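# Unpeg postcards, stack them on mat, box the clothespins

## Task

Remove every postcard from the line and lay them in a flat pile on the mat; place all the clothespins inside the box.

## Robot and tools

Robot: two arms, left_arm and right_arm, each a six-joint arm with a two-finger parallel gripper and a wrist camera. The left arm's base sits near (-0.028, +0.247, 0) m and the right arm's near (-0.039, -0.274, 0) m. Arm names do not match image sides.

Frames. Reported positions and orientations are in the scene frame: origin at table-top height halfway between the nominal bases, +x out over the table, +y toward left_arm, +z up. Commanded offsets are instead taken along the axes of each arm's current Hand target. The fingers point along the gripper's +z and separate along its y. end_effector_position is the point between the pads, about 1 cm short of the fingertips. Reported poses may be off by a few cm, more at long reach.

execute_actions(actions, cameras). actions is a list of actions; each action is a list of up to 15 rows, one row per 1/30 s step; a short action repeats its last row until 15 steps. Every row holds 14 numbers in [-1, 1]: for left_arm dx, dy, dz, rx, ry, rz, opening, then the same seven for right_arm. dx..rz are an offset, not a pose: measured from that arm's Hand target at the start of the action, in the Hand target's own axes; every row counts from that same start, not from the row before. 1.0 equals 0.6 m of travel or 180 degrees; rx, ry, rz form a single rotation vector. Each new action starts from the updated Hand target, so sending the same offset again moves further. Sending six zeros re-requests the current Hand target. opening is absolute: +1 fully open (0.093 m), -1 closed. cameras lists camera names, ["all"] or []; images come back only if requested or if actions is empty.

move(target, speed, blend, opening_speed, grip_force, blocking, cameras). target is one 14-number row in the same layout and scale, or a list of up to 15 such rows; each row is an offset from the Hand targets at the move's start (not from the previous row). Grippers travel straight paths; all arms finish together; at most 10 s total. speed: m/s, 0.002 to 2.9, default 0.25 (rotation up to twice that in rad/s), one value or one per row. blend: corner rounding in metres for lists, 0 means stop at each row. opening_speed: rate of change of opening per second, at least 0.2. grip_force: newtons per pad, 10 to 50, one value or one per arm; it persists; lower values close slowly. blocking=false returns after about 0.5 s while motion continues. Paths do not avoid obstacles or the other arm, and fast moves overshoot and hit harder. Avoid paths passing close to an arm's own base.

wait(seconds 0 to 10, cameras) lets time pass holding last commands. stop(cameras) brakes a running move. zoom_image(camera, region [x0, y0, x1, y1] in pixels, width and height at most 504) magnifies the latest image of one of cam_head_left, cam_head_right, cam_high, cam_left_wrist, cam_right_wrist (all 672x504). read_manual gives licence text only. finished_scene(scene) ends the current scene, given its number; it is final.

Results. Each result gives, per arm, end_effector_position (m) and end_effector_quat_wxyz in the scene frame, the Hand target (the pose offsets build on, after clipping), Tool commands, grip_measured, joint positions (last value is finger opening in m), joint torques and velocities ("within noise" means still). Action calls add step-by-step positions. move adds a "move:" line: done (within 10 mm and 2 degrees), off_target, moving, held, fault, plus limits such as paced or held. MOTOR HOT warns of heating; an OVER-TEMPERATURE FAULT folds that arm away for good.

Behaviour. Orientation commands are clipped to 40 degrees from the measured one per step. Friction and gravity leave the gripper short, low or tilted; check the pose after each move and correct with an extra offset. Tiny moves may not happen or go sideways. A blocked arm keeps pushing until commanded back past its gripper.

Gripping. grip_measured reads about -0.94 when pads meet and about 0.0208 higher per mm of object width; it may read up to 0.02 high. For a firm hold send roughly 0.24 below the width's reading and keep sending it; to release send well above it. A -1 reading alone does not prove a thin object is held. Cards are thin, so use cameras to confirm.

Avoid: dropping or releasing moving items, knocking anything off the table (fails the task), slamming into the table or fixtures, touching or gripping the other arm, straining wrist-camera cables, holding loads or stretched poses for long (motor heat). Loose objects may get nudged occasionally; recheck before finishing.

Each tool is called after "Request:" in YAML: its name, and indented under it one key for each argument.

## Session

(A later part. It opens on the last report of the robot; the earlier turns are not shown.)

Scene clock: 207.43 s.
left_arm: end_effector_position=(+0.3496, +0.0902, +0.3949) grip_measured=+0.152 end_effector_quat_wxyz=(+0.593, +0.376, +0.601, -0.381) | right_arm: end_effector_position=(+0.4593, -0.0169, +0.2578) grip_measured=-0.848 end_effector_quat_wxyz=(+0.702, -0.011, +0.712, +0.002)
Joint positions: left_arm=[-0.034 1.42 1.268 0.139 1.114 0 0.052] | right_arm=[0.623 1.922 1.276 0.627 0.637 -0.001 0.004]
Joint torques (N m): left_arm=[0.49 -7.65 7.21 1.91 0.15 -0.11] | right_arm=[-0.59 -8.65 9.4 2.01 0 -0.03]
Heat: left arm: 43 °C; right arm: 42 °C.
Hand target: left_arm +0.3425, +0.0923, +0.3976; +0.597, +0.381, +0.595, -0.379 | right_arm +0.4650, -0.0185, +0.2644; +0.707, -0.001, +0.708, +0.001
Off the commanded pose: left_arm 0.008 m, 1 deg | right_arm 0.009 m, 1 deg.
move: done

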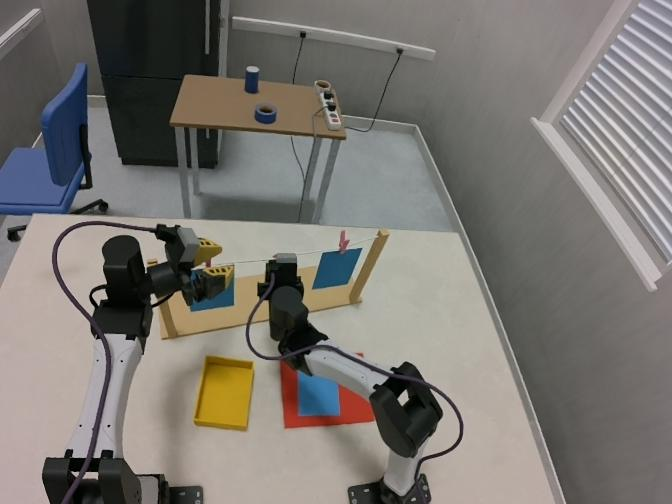

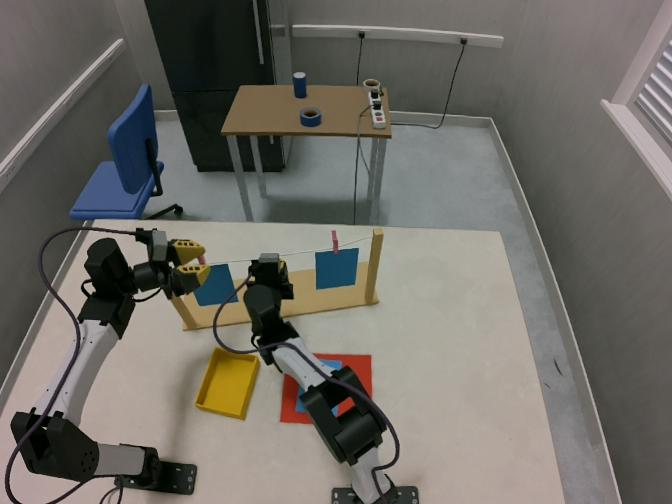

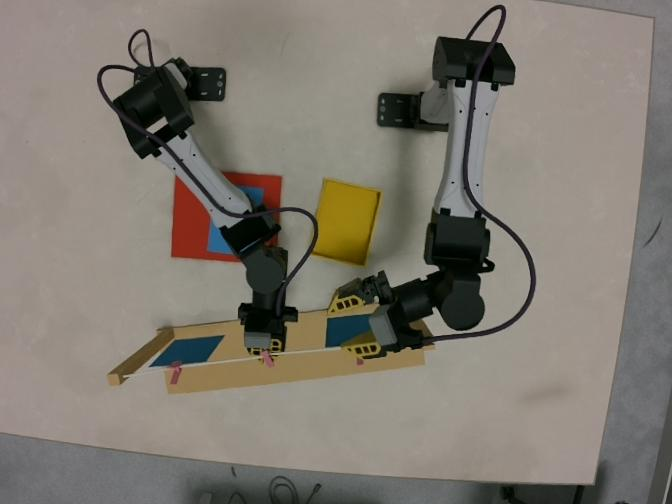

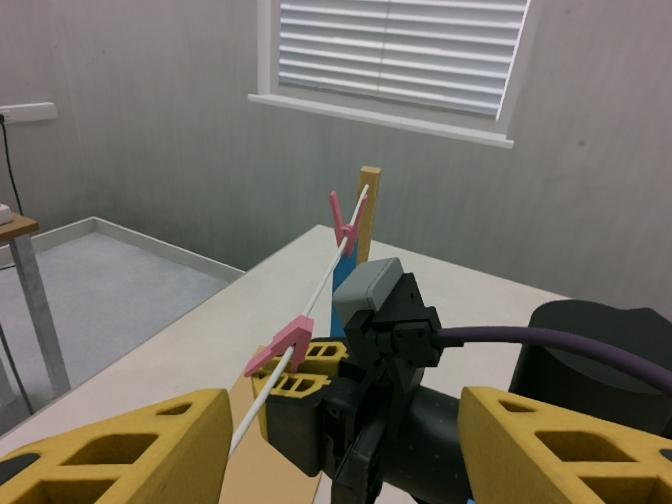

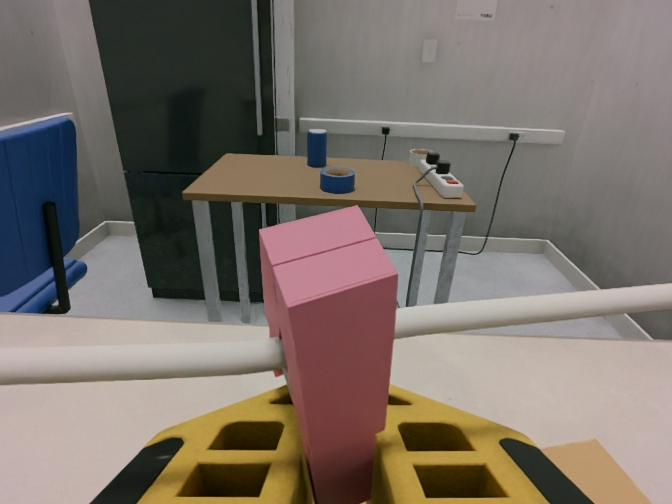

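Request:
move:
  target: [0,0,0,0,0,0,0.15,0.17,0,0,0,0,0,-1]
  speed: 0.08
  cameras: ["all"]

Scene clock: 210.70 s.
left_arm: end_effector_position=(+0.3496, +0.0902, +0.3949) grip_measured=+0.152 end_effector_quat_wxyz=(+0.593, +0.376, +0.601, -0.381) | right_arm: end_effector_position=(+0.4549, -0.0145, +0.2396) grip_measured=-0.861 end_effector_quat_wxyz=(+0.769, +0.028, +0.635, +0.060)
Joint positions: left_arm=[-0.034 1.42 1.268 0.139 1.114 0 0.052] | right_arm=[0.625 2.065 1.159 1.142 0.61 -0.014 0.004]
Joint torques (N m): left_arm=[0.47 -7.58 7.12 1.94 0.15 -0.12] | right_arm=[-0.57 -5.38 2.32 0.7 0.24 -0.04]
Heat: left arm: 43 °C; right arm: 42 °C.
Hand target: left_arm +0.3425, +0.0923, +0.3976; +0.597, +0.381, +0.595, -0.379 | right_arm +0.4648, -0.0184, +0.1625; +0.707, -0.001, +0.707, +0.001
Off the commanded pose: left_arm 0.008 m, 1 deg | right_arm 0.078 m, 13 deg.
move: off_target (right_arm)

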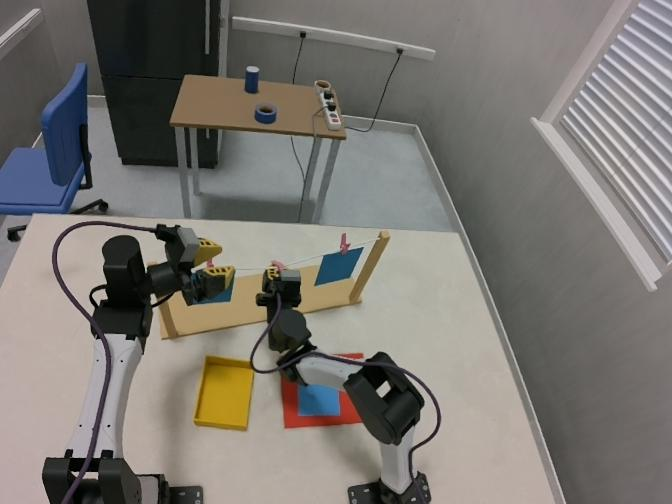

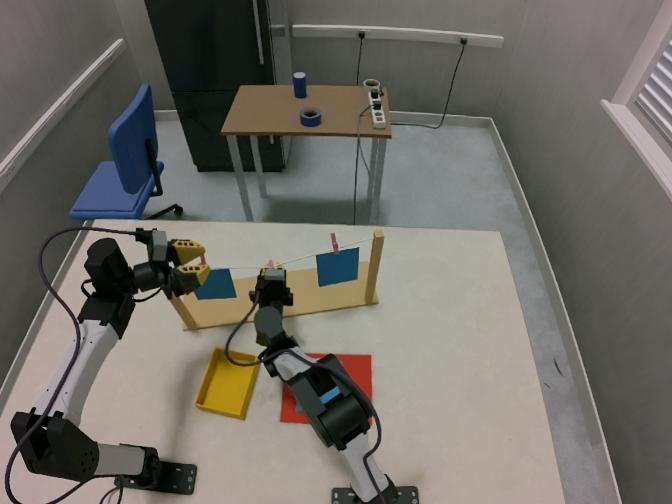

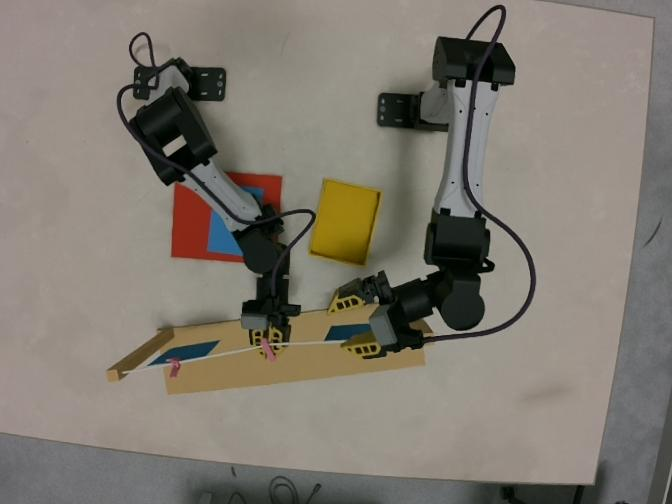

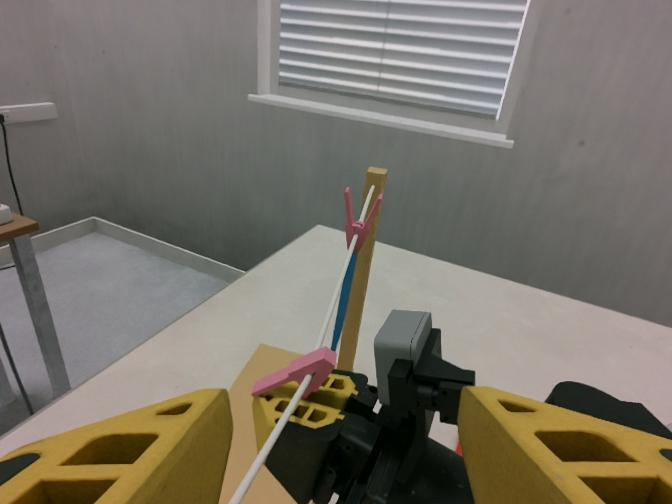

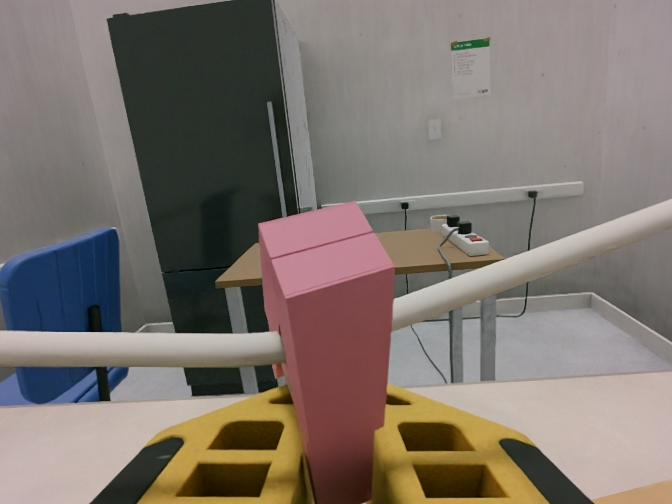

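Request:
move:
  target:
    - [0,0,0,0,0,0,0.15,-0.17,0,0,0,0,0,-1]
    - [0,0,0,0,0,0,0.15,-0.2,0,-0.1,0,0.278,0,-1]
  speed: 0.12
  cameras: ["all"]

Scene clock: 226.83 s.
left_arm: end_effector_position=(+0.3496, +0.0902, +0.3949) grip_measured=+0.152 end_effector_quat_wxyz=(+0.593, +0.376, +0.601, -0.381) | right_arm: end_effector_position=(+0.4026, -0.0193, +0.2813) grip_measured=-0.862 end_effector_quat_wxyz=(+0.341, -0.007, +0.940, -0.005)
Joint positions: left_arm=[-0.034 1.42 1.268 0.139 1.114 0 0.052] | right_arm=[0.621 2.18 2.539 -1.345 0.404 0.514 0.004]
Joint torques (N m): left_arm=[0.53 -7.79 7.19 1.99 0.17 -0.12] | right_arm=[-0.49 -9.4 7.98 1.39 0.07 0.04]
Heat: left arm: 42 °C; right arm: 41 °C.
Hand target: left_arm +0.3425, +0.0923, +0.3976; +0.597, +0.381, +0.595, -0.379 | right_arm +0.4050, -0.0188, +0.2825; +0.341, -0.001, +0.940, +0.001
Off the commanded pose: left_arm 0.008 m, 1 deg | right_arm 0.003 m, 1 deg.
move: done

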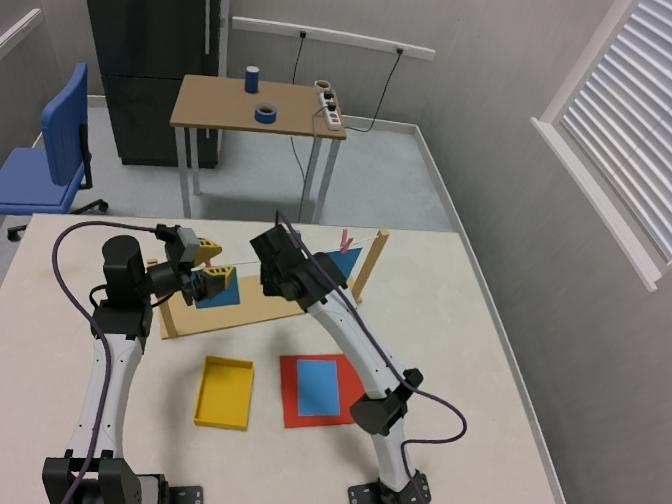

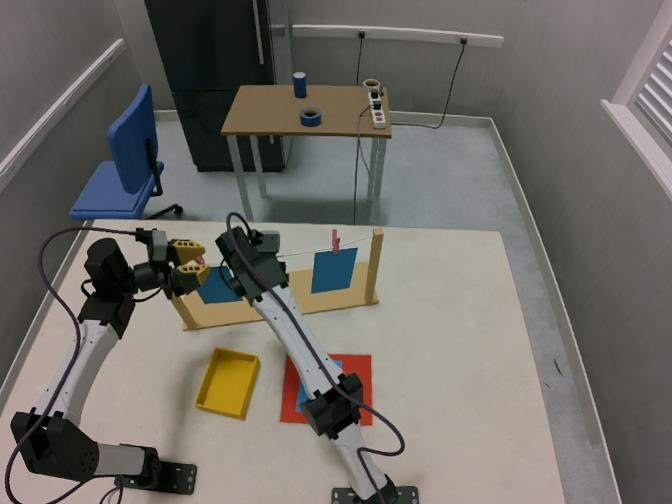

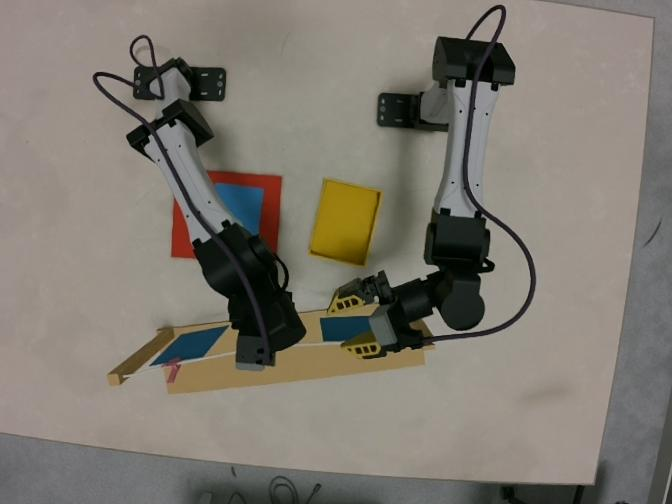

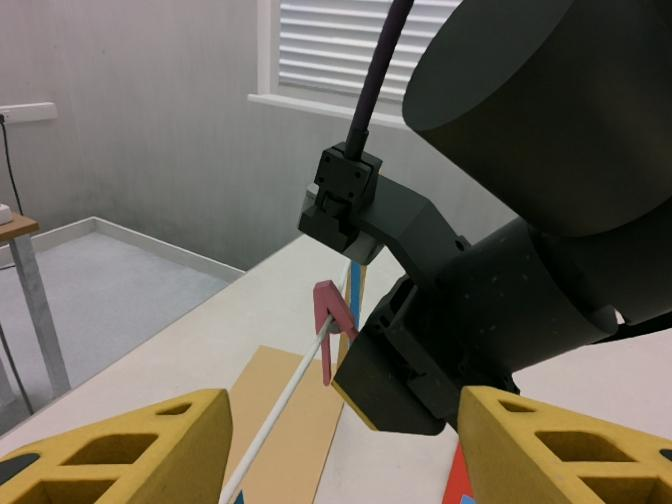

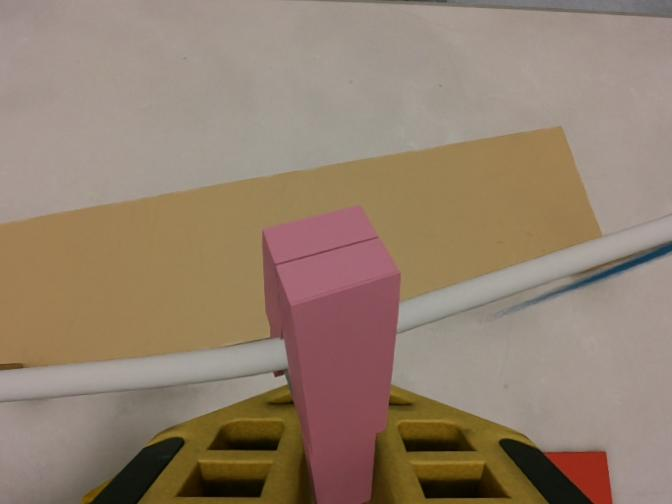

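Request:
move:
  target:
    - [0,0,0,0,0,0,0.15,0,0,0,0,0,0,0]
    - [0,0,0,0,0,0,0.15,0,0,-0.2,0,0,0,0]
    - [0,0,0,0,0,0,0.15,0.06,0,-0.28,0,-0.27,0,0]
  speed: 0.12
  opening_speed: 0.4
  cameras: ["all"]

Scene clock: 237.87 s.
left_arm: end_effector_position=(+0.3496, +0.0902, +0.3949) grip_measured=+0.152 end_effector_quat_wxyz=(+0.593, +0.376, +0.601, -0.381) | right_arm: end_effector_position=(+0.2742, -0.0119, +0.3767) grip_measured=-0.002 end_effector_quat_wxyz=(+0.689, -0.017, +0.725, -0.008)
Joint positions: left_arm=[-0.034 1.42 1.268 0.139 1.114 0 0.052] | right_arm=[1.029 1.391 1.229 0.06 1.046 0.054 0.045]
Joint torques (N m): left_arm=[0.38 -7.58 7.12 1.96 0.17 -0.09] | right_arm=[0.25 -7.69 6.54 2.04 0.16 -0.13]
Heat: left arm: 41 °C; right arm: 42 °C.
Hand target: left_arm +0.3425, +0.0923, +0.3976; +0.597, +0.381, +0.595, -0.379 | right_arm +0.2696, -0.0191, +0.3883; +0.698, -0.001, +0.716, +0.002
Off the commanded pose: left_arm 0.008 m, 1 deg | right_arm 0.015 m, 3 deg.
move: off_target (right_arm)

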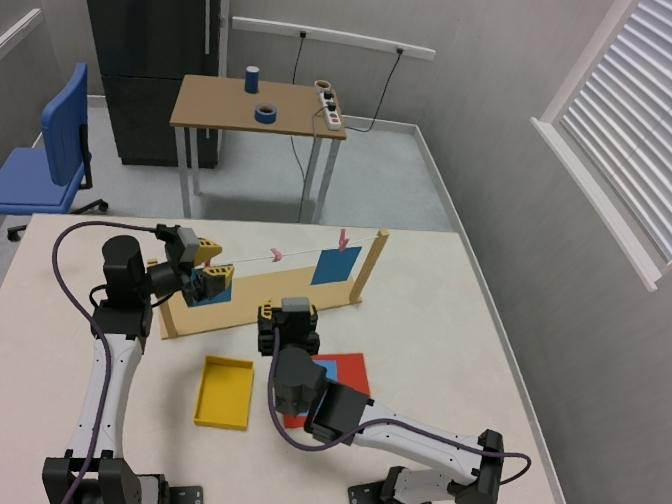

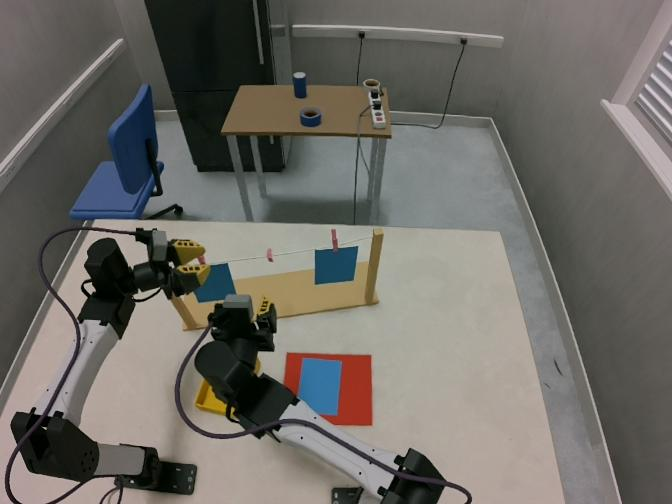

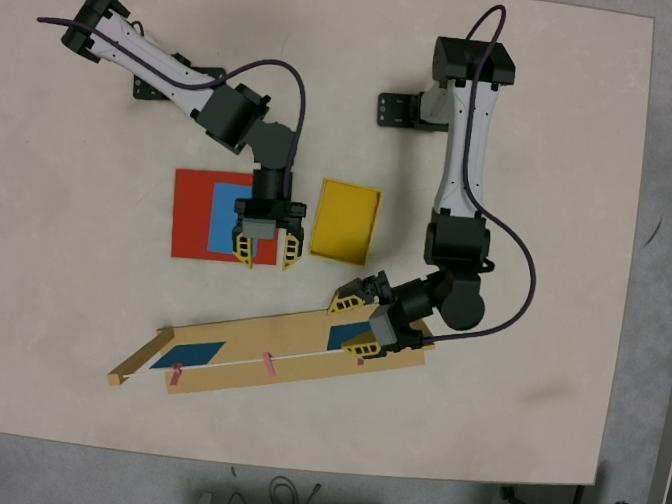

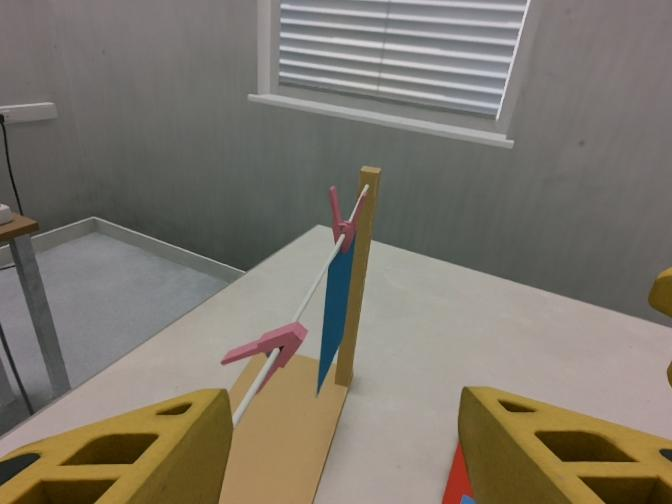

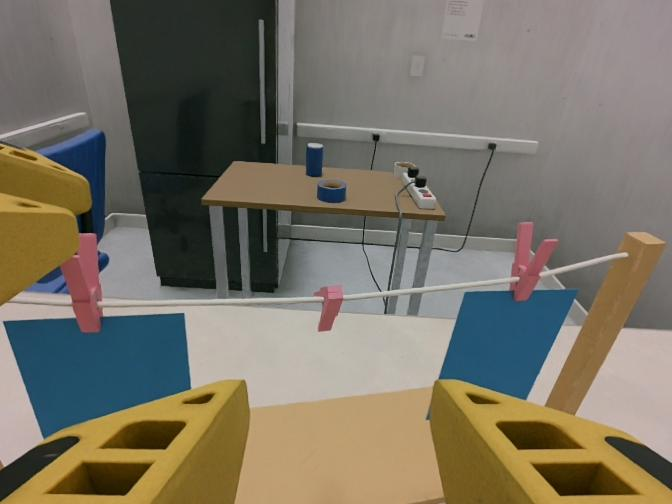

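Request:
move:
  target: [0.055,0.1,-0.038,-0.447,-0.121,-0.549,0.5,0.283,0.063,0.147,-0.222,0,0,-0.3]
  cameras: ["all"]

Scene clock: 282.07 s.
left_arm: end_effector_position=(+0.3867, +0.1356, +0.3666) grip_measured=+0.498 end_effector_quat_wxyz=(-0.299, +0.634, -0.643, +0.308) | right_arm: end_effector_position=(+0.3532, +0.0178, +0.2160) grip_measured=-0.298 end_effector_quat_wxyz=(+0.652, -0.234, +0.680, +0.241)
Joint positions: left_arm=[-0.384 1.652 2.021 -1.081 -0.265 -1.801 0.069] | right_arm=[0.583 1.669 0.782 0.855 -0.071 0.02 0.031]
Joint torques (N m): left_arm=[-0.1 -5.35 10.3 1.52 -0.28 -0.2] | right_arm=[-0.46 -6.34 6.08 2.38 -0.31 -0.11]
Heat: left arm: 40 °C; right arm: 42 °C.
Hand target: left_arm +0.3874, +0.1382, +0.3647; -0.298, +0.642, -0.641, +0.298 | right_arm +0.3532, +0.0190, +0.2162; +0.655, -0.239, +0.673, +0.246
Off the commanded pose: left_arm 0.003 m, 1 deg | right_arm 0.001 m, 1 deg.
move: done

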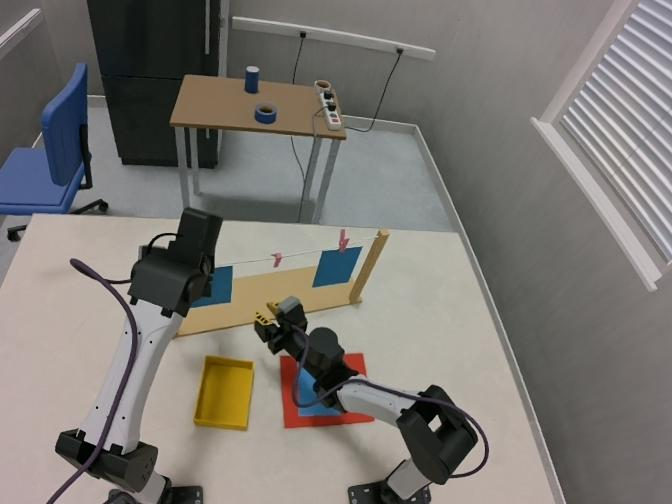

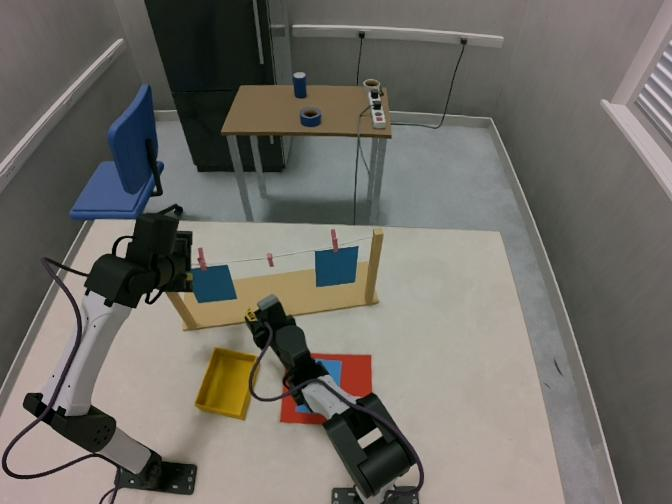

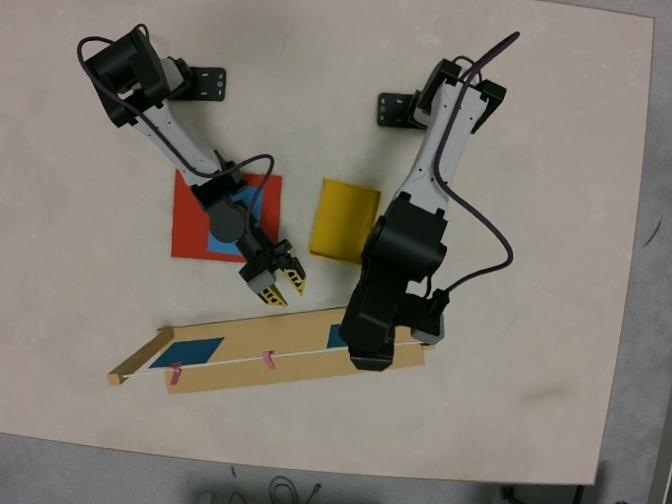

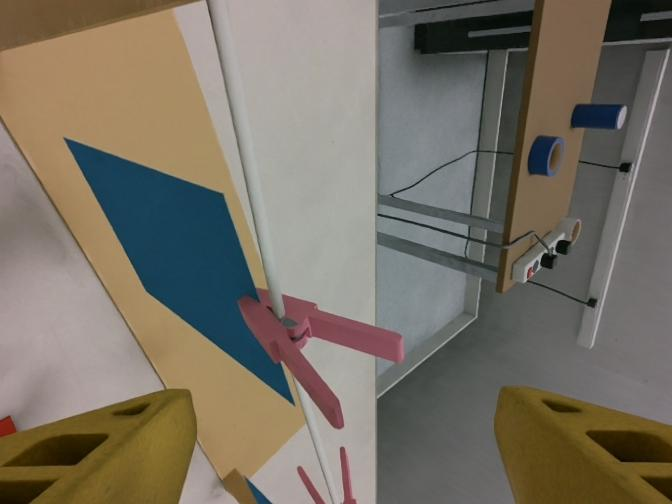

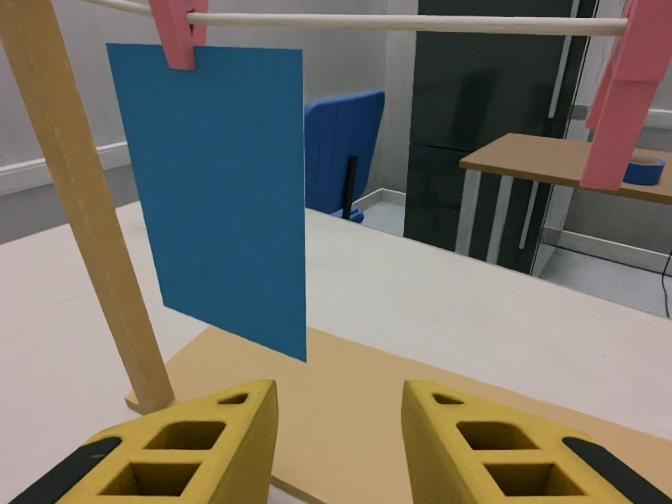

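Request:
move:
  target:
    - [0,0,0,0,0,0,0.5,0.017,0.023,0.152,0,0,0,-0.3]
    - [0,0,0,0,0,0,0.5,0.017,0.023,0.152,0,0,0,-1]
  speed: 0.1
  opening_speed: 0.4
  cameras: ["all"]

Scene clock: 290.43 s.
left_arm: end_effector_position=(+0.3867, +0.1356, +0.3665) grip_measured=+0.498 end_effector_quat_wxyz=(-0.299, +0.634, -0.643, +0.308) | right_arm: end_effector_position=(+0.4099, +0.0842, +0.1990) grip_measured=-0.975 end_effector_quat_wxyz=(+0.649, -0.242, +0.678, +0.247)
Joint positions: left_arm=[-0.384 1.652 2.021 -1.082 -0.265 -1.801 0.069] | right_arm=[0.627 1.99 1.127 0.828 -0.048 0.02 0]
Joint torques (N m): left_arm=[-0.27 -5.24 10.45 1.59 -0.3 -0.16] | right_arm=[0.31 -8.77 8.8 2.16 0.03 -0.1]
Heat: left arm: 41 °C; right arm: 44 °C.
Hand target: left_arm +0.3875, +0.1382, +0.3647; -0.298, +0.642, -0.640, +0.298 | right_arm +0.4137, +0.0884, +0.2047; +0.656, -0.239, +0.673, +0.246
Off the commanded pose: left_arm 0.003 m, 1 deg | right_arm 0.008 m, 1 deg.
move: done

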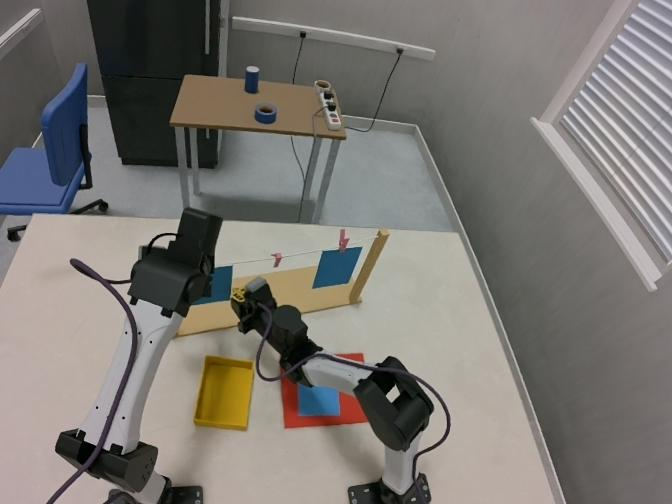

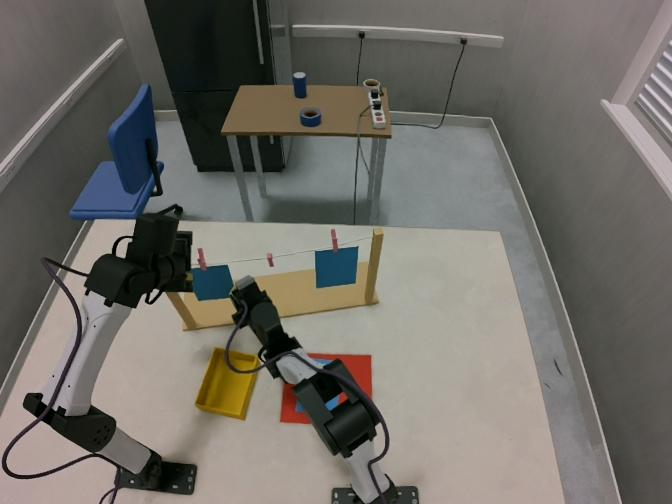

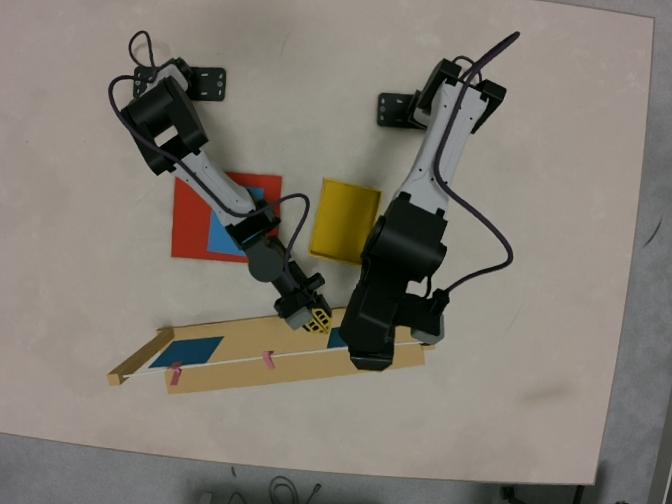

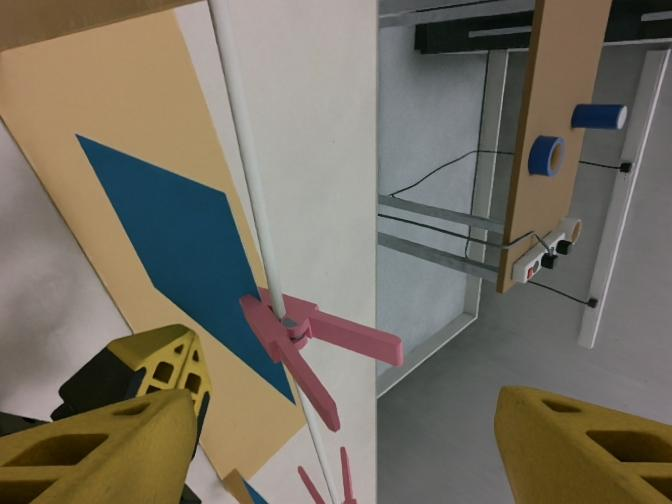

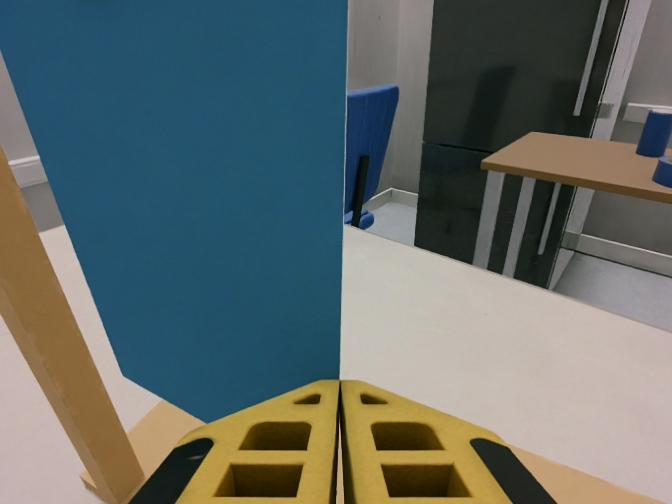

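Request:
move:
  target:
    - [0,0,0,0,0,0,0.5,-0.01,0,0,0,0,0,-0.4]
    - [0,0,0,0,0,0,0.5,-0.015,0.005,0.055,0,0,0,-0.4]
    - [0,0,0,0,0,0,0.5,-0.015,0.005,0.055,0,0,0,-1]
  speed: 0.1
  opening_speed: 0.4
  cameras: ["cam_head_left","cam_left_wrist","cam_right_wrist"]

Scene clock: 297.50 s.
left_arm: end_effector_position=(+0.3867, +0.1356, +0.3665) grip_measured=+0.498 end_effector_quat_wxyz=(-0.299, +0.634, -0.643, +0.308) | right_arm: end_effector_position=(+0.4325, +0.1101, +0.2093) grip_measured=-0.975 end_effector_quat_wxyz=(+0.650, -0.244, +0.676, +0.248)
Joint positions: left_arm=[-0.384 1.652 2.021 -1.082 -0.265 -1.801 0.069] | right_arm=[0.64 2.079 1.31 0.737 -0.039 0.017 0]
Joint torques (N m): left_arm=[-0.06 -5.2 10.43 1.58 -0.3 -0.19] | right_arm=[-0.05 -9.55 8.79 2.16 0.03 -0.05]
Heat: left arm: 42 °C; right arm: 45 °C.
Hand target: left_arm +0.3875, +0.1382, +0.3647; -0.298, +0.642, -0.640, +0.298 | right_arm +0.4372, +0.1119, +0.2128; +0.655, -0.239, +0.673, +0.246
Off the commanded pose: left_arm 0.003 m, 1 deg | right_arm 0.006 m, 1 deg.
move: done
Images, in order (width x height): cam_head_left 672x504, cam_left_wrist 672x504, cam_right_wrist 672x504.

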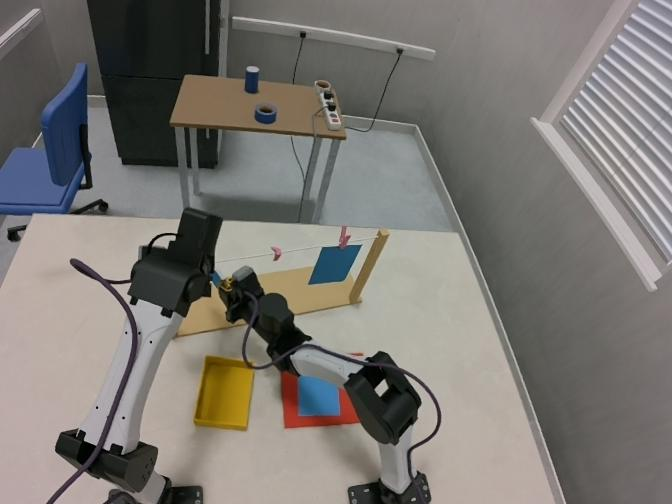

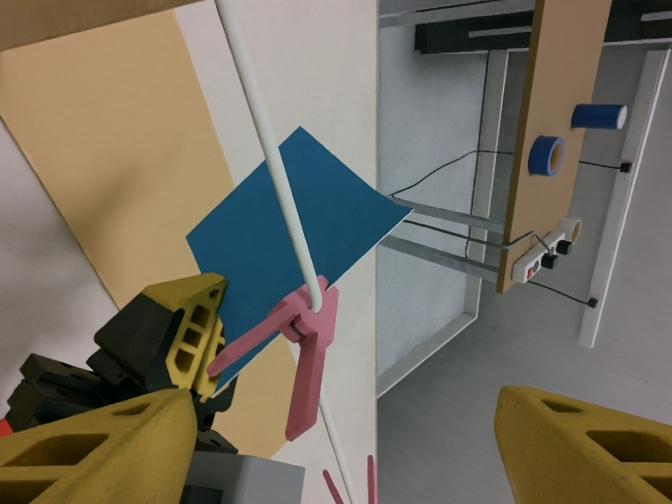

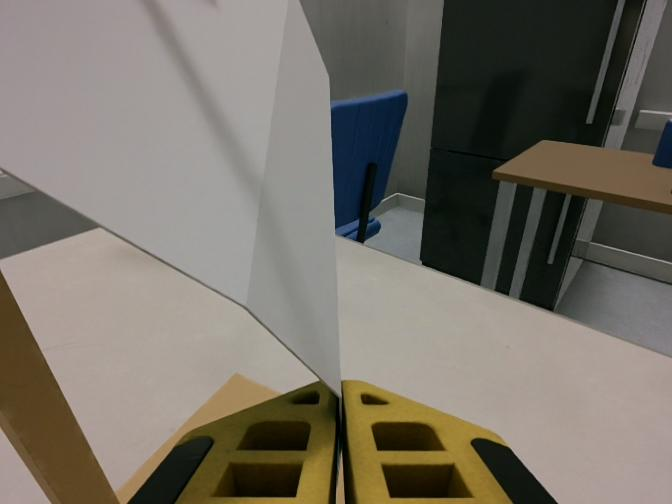

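Request:
move:
  target: [0,0,0,0,0,0,0.5,0.0,0.013,-0.115,-0.27,0,0,-1]
  speed: 0.1
  cameras: ["all"]

Scene clock: 308.43 s.
left_arm: end_effector_position=(+0.3866, +0.1357, +0.3663) grip_measured=+0.498 end_effector_quat_wxyz=(-0.299, +0.634, -0.643, +0.308) | right_arm: end_effector_position=(+0.3768, +0.0733, +0.2115) grip_measured=-0.975 end_effector_quat_wxyz=(+0.499, -0.482, +0.520, +0.498)
Joint positions: left_arm=[-0.384 1.652 2.021 -1.082 -0.265 -1.801 0.069] | right_arm=[0.38 2.108 1.34 0.753 -1.12 0.025 0]
Joint torques (N m): left_arm=[-0.08 -5.63 10.28 1.62 -0.29 -0.19] | right_arm=[-0.46 -9.36 8.69 1.72 -0.39 -0.08]
Heat: left arm: 43 °C; right arm: 45 °C.
Hand target: left_arm +0.3874, +0.1382, +0.3647; -0.298, +0.642, -0.640, +0.298 | right_arm +0.3795, +0.0734, +0.2144; +0.499, -0.488, +0.512, +0.501
Off the commanded pose: left_arm 0.003 m, 1 deg | right_arm 0.004 m, 1 deg.
move: done

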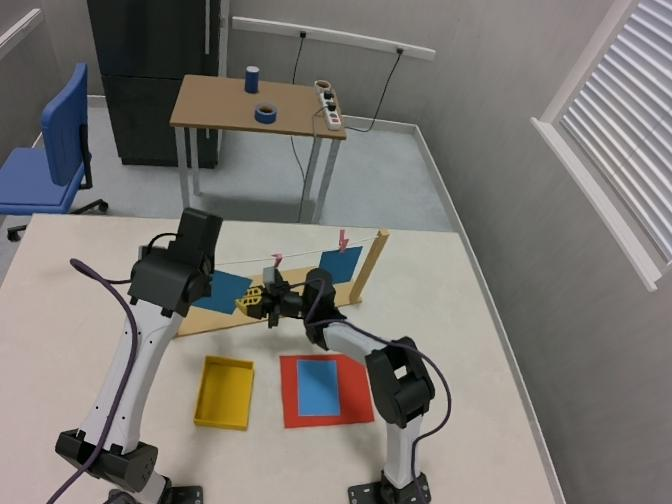

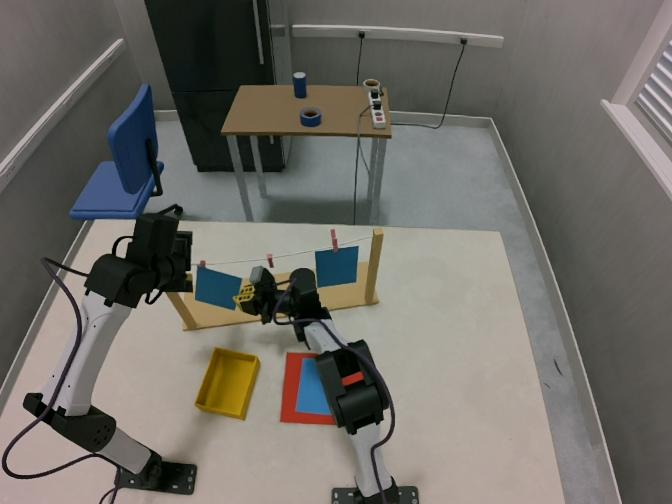

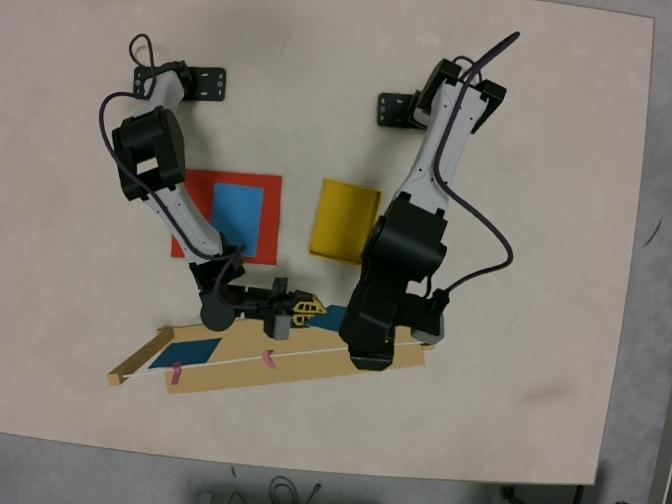

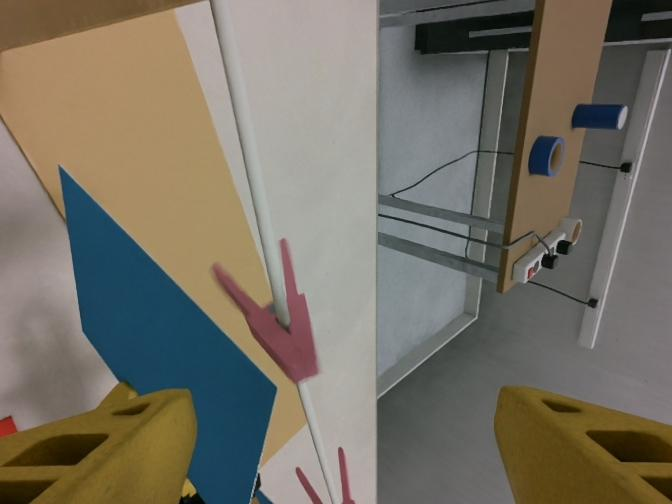

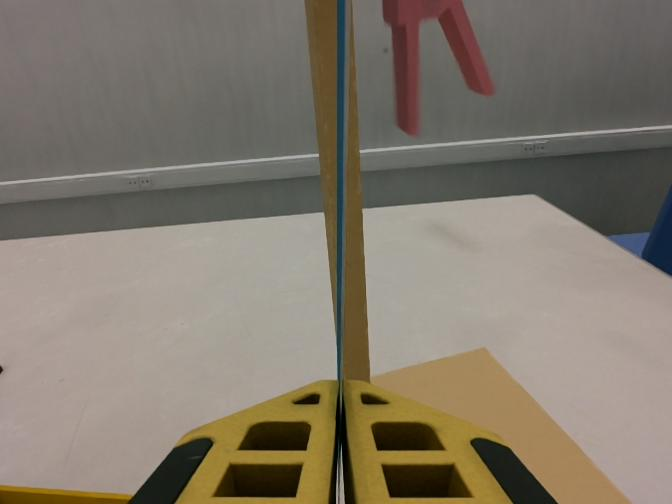

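Request:
move:
  target:
    - [0,0,-0.05,0,0,0,0.5,0,0.2,0.0,0,0,0,-1]
    - [0,0,-0.1,0,0,0,0.5,0.207,0.25,-0.44,0.084,0.175,0.461,-1]
  blend: 0.03
  cameras: ["cam_high","cam_right_wrist","cam_head_left","cam_left_wrist"]

Scene clock: 319.20 s.
left_arm: end_effector_position=(+0.3500, +0.1356, +0.3954) grip_measured=+0.498 end_effector_quat_wxyz=(-0.295, +0.640, -0.645, +0.297) | right_arm: end_effector_position=(+0.2176, -0.1852, +0.0938) grip_measured=-0.975 end_effector_quat_wxyz=(-0.043, -0.070, +0.862, +0.501)
Joint positions: left_arm=[-0.435 1.652 2.199 -1.298 -0.307 -1.845 0.069] | right_arm=[-0.227 1.902 1.152 -1.377 -0.948 -0.649 0]
Joint torques (N m): left_arm=[-1.13 -7.08 9.17 1.52 -0.32 -0.17] | right_arm=[-0.24 -6.31 6.15 -0.63 -0.44 -0.25]
Heat: left arm: 43 °C; right arm: 45 °C.
Hand target: left_arm +0.3416, +0.1381, +0.4034; -0.298, +0.642, -0.640, +0.298 | right_arm +0.2205, -0.1872, +0.0941; -0.043, -0.076, +0.863, +0.498
Off the commanded pose: left_arm 0.012 m, 1 deg | right_arm 0.003 m, 1 deg.
move: off_target (left_arm)
Images, in order (width x height): cam_head_left 672x504, cam_high 672x504, cam_left_wrist 672x504, cam_right_wrist 672x504.

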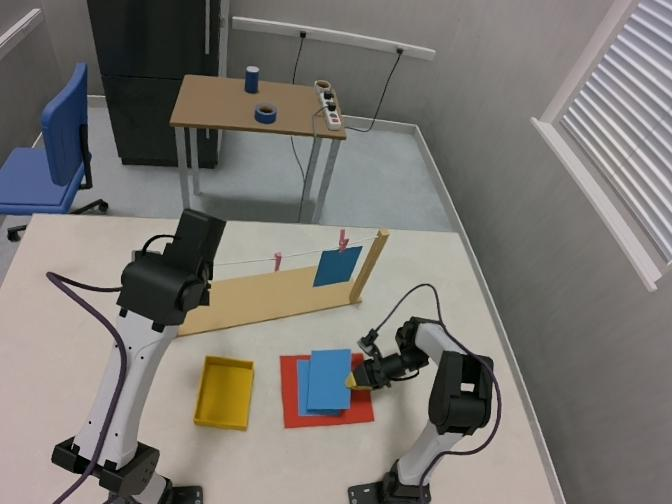

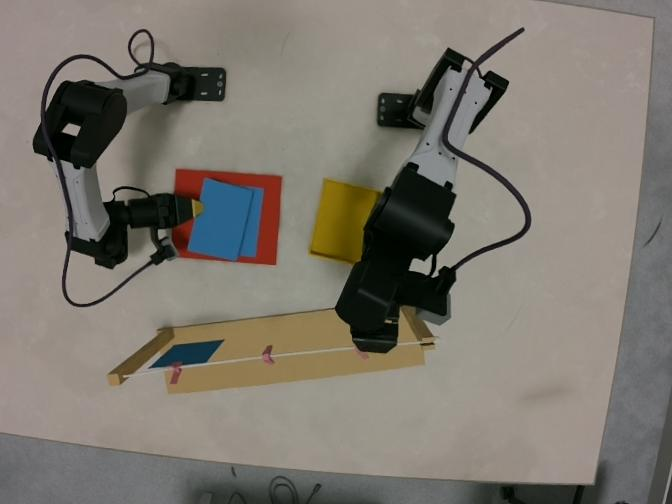

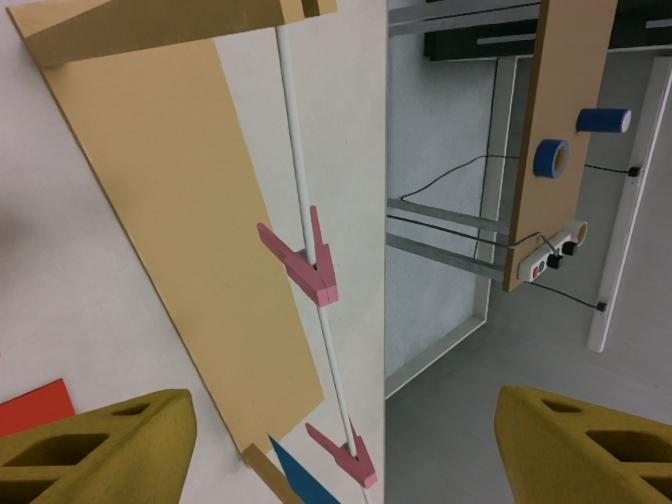

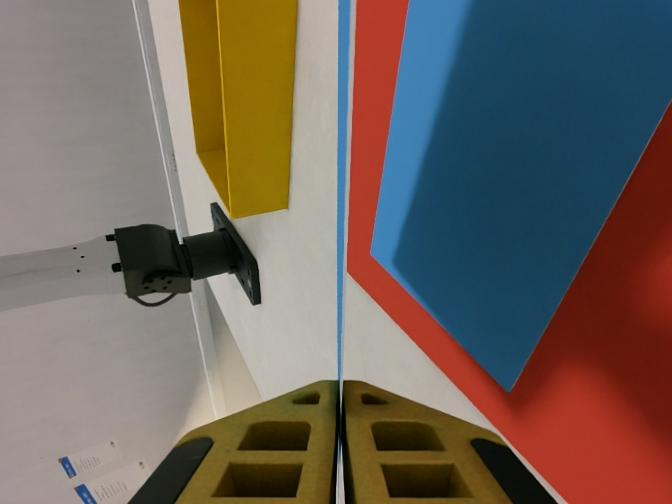

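Request:
move:
  target:
    - [0,0,0,0,0,0,0.5,-0.02,-0.078,0.084,0,0.043,-0.025,-1]
    - [0,0,0,0,0,0,0.5,-0.02,-0.078,0.084,0,0.043,-0.025,-0.7]
    - [0,0,0,0,0,0,0.5,-0.02,-0.078,-0.05,0,0.043,-0.025,-0.7]
  speed: 0.1
  opening_speed: 0.4
  cameras: ["cam_head_left","cam_right_wrist","cam_high"]

Scene clock: 328.00 s.
left_arm: end_effector_position=(+0.3499, +0.1357, +0.3953) grip_measured=+0.498 end_effector_quat_wxyz=(-0.295, +0.640, -0.645, +0.296) | right_arm: end_effector_position=(+0.2387, -0.2317, +0.0632) grip_measured=-0.702 end_effector_quat_wxyz=(-0.073, -0.126, +0.860, +0.489)
Joint positions: left_arm=[-0.435 1.652 2.199 -1.298 -0.307 -1.845 0.069] | right_arm=[-0.324 2.164 1.388 -1.543 -0.797 -0.912 0.012]
Joint torques (N m): left_arm=[-0.98 -6.93 9.17 1.51 -0.32 -0.17] | right_arm=[-0.09 -9.54 5.52 -1.01 -0.39 -0.23]
Heat: left arm: 43 °C; right arm: 44 °C.
Hand target: left_arm +0.3415, +0.1381, +0.4033; -0.298, +0.642, -0.640, +0.298 | right_arm +0.2410, -0.2337, +0.0686; -0.081, -0.143, +0.854, +0.493
Off the commanded pose: left_arm 0.012 m, 1 deg | right_arm 0.006 m, 2 deg.
joint sent to its limit (right arm) — joint 4 (wrist pitch), lower limit. The joint targets still meet the commanded pose.
move: off_target (left_arm); target 2's new opening was sent with right_arm's hand 0.012 m and 3 deg from that target
Images, in order (width x height): cam_head_left 672x504, cam_high 672x504, cam_right_wrist 672x504.

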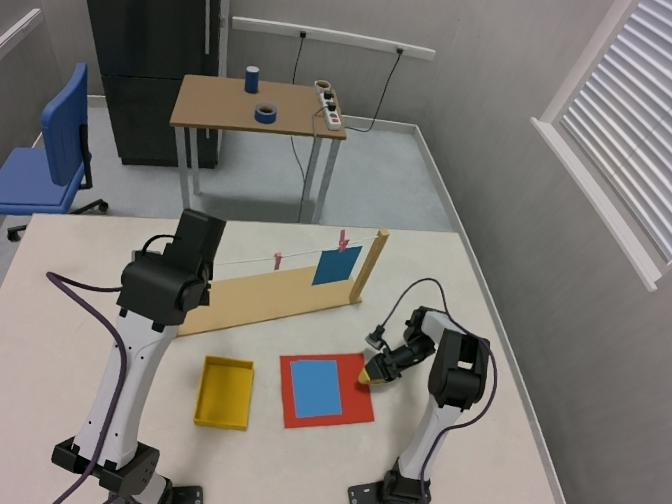

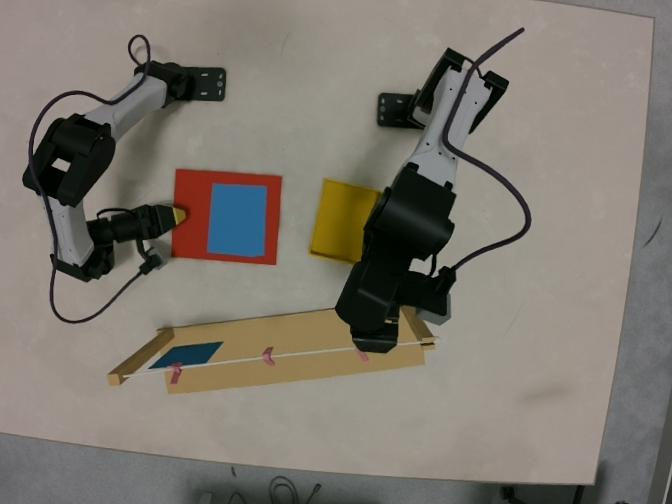

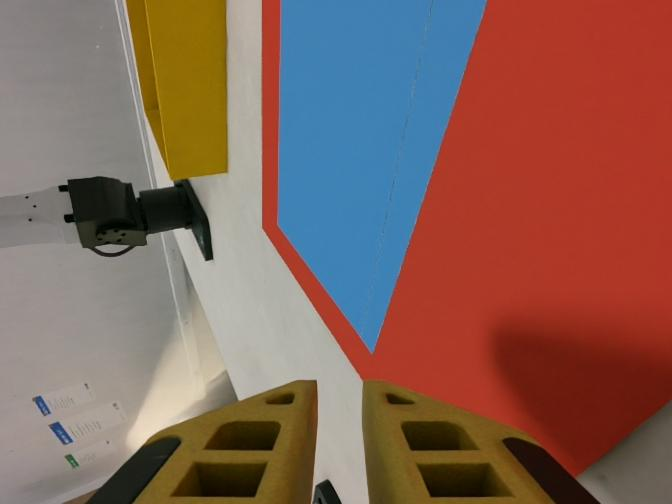

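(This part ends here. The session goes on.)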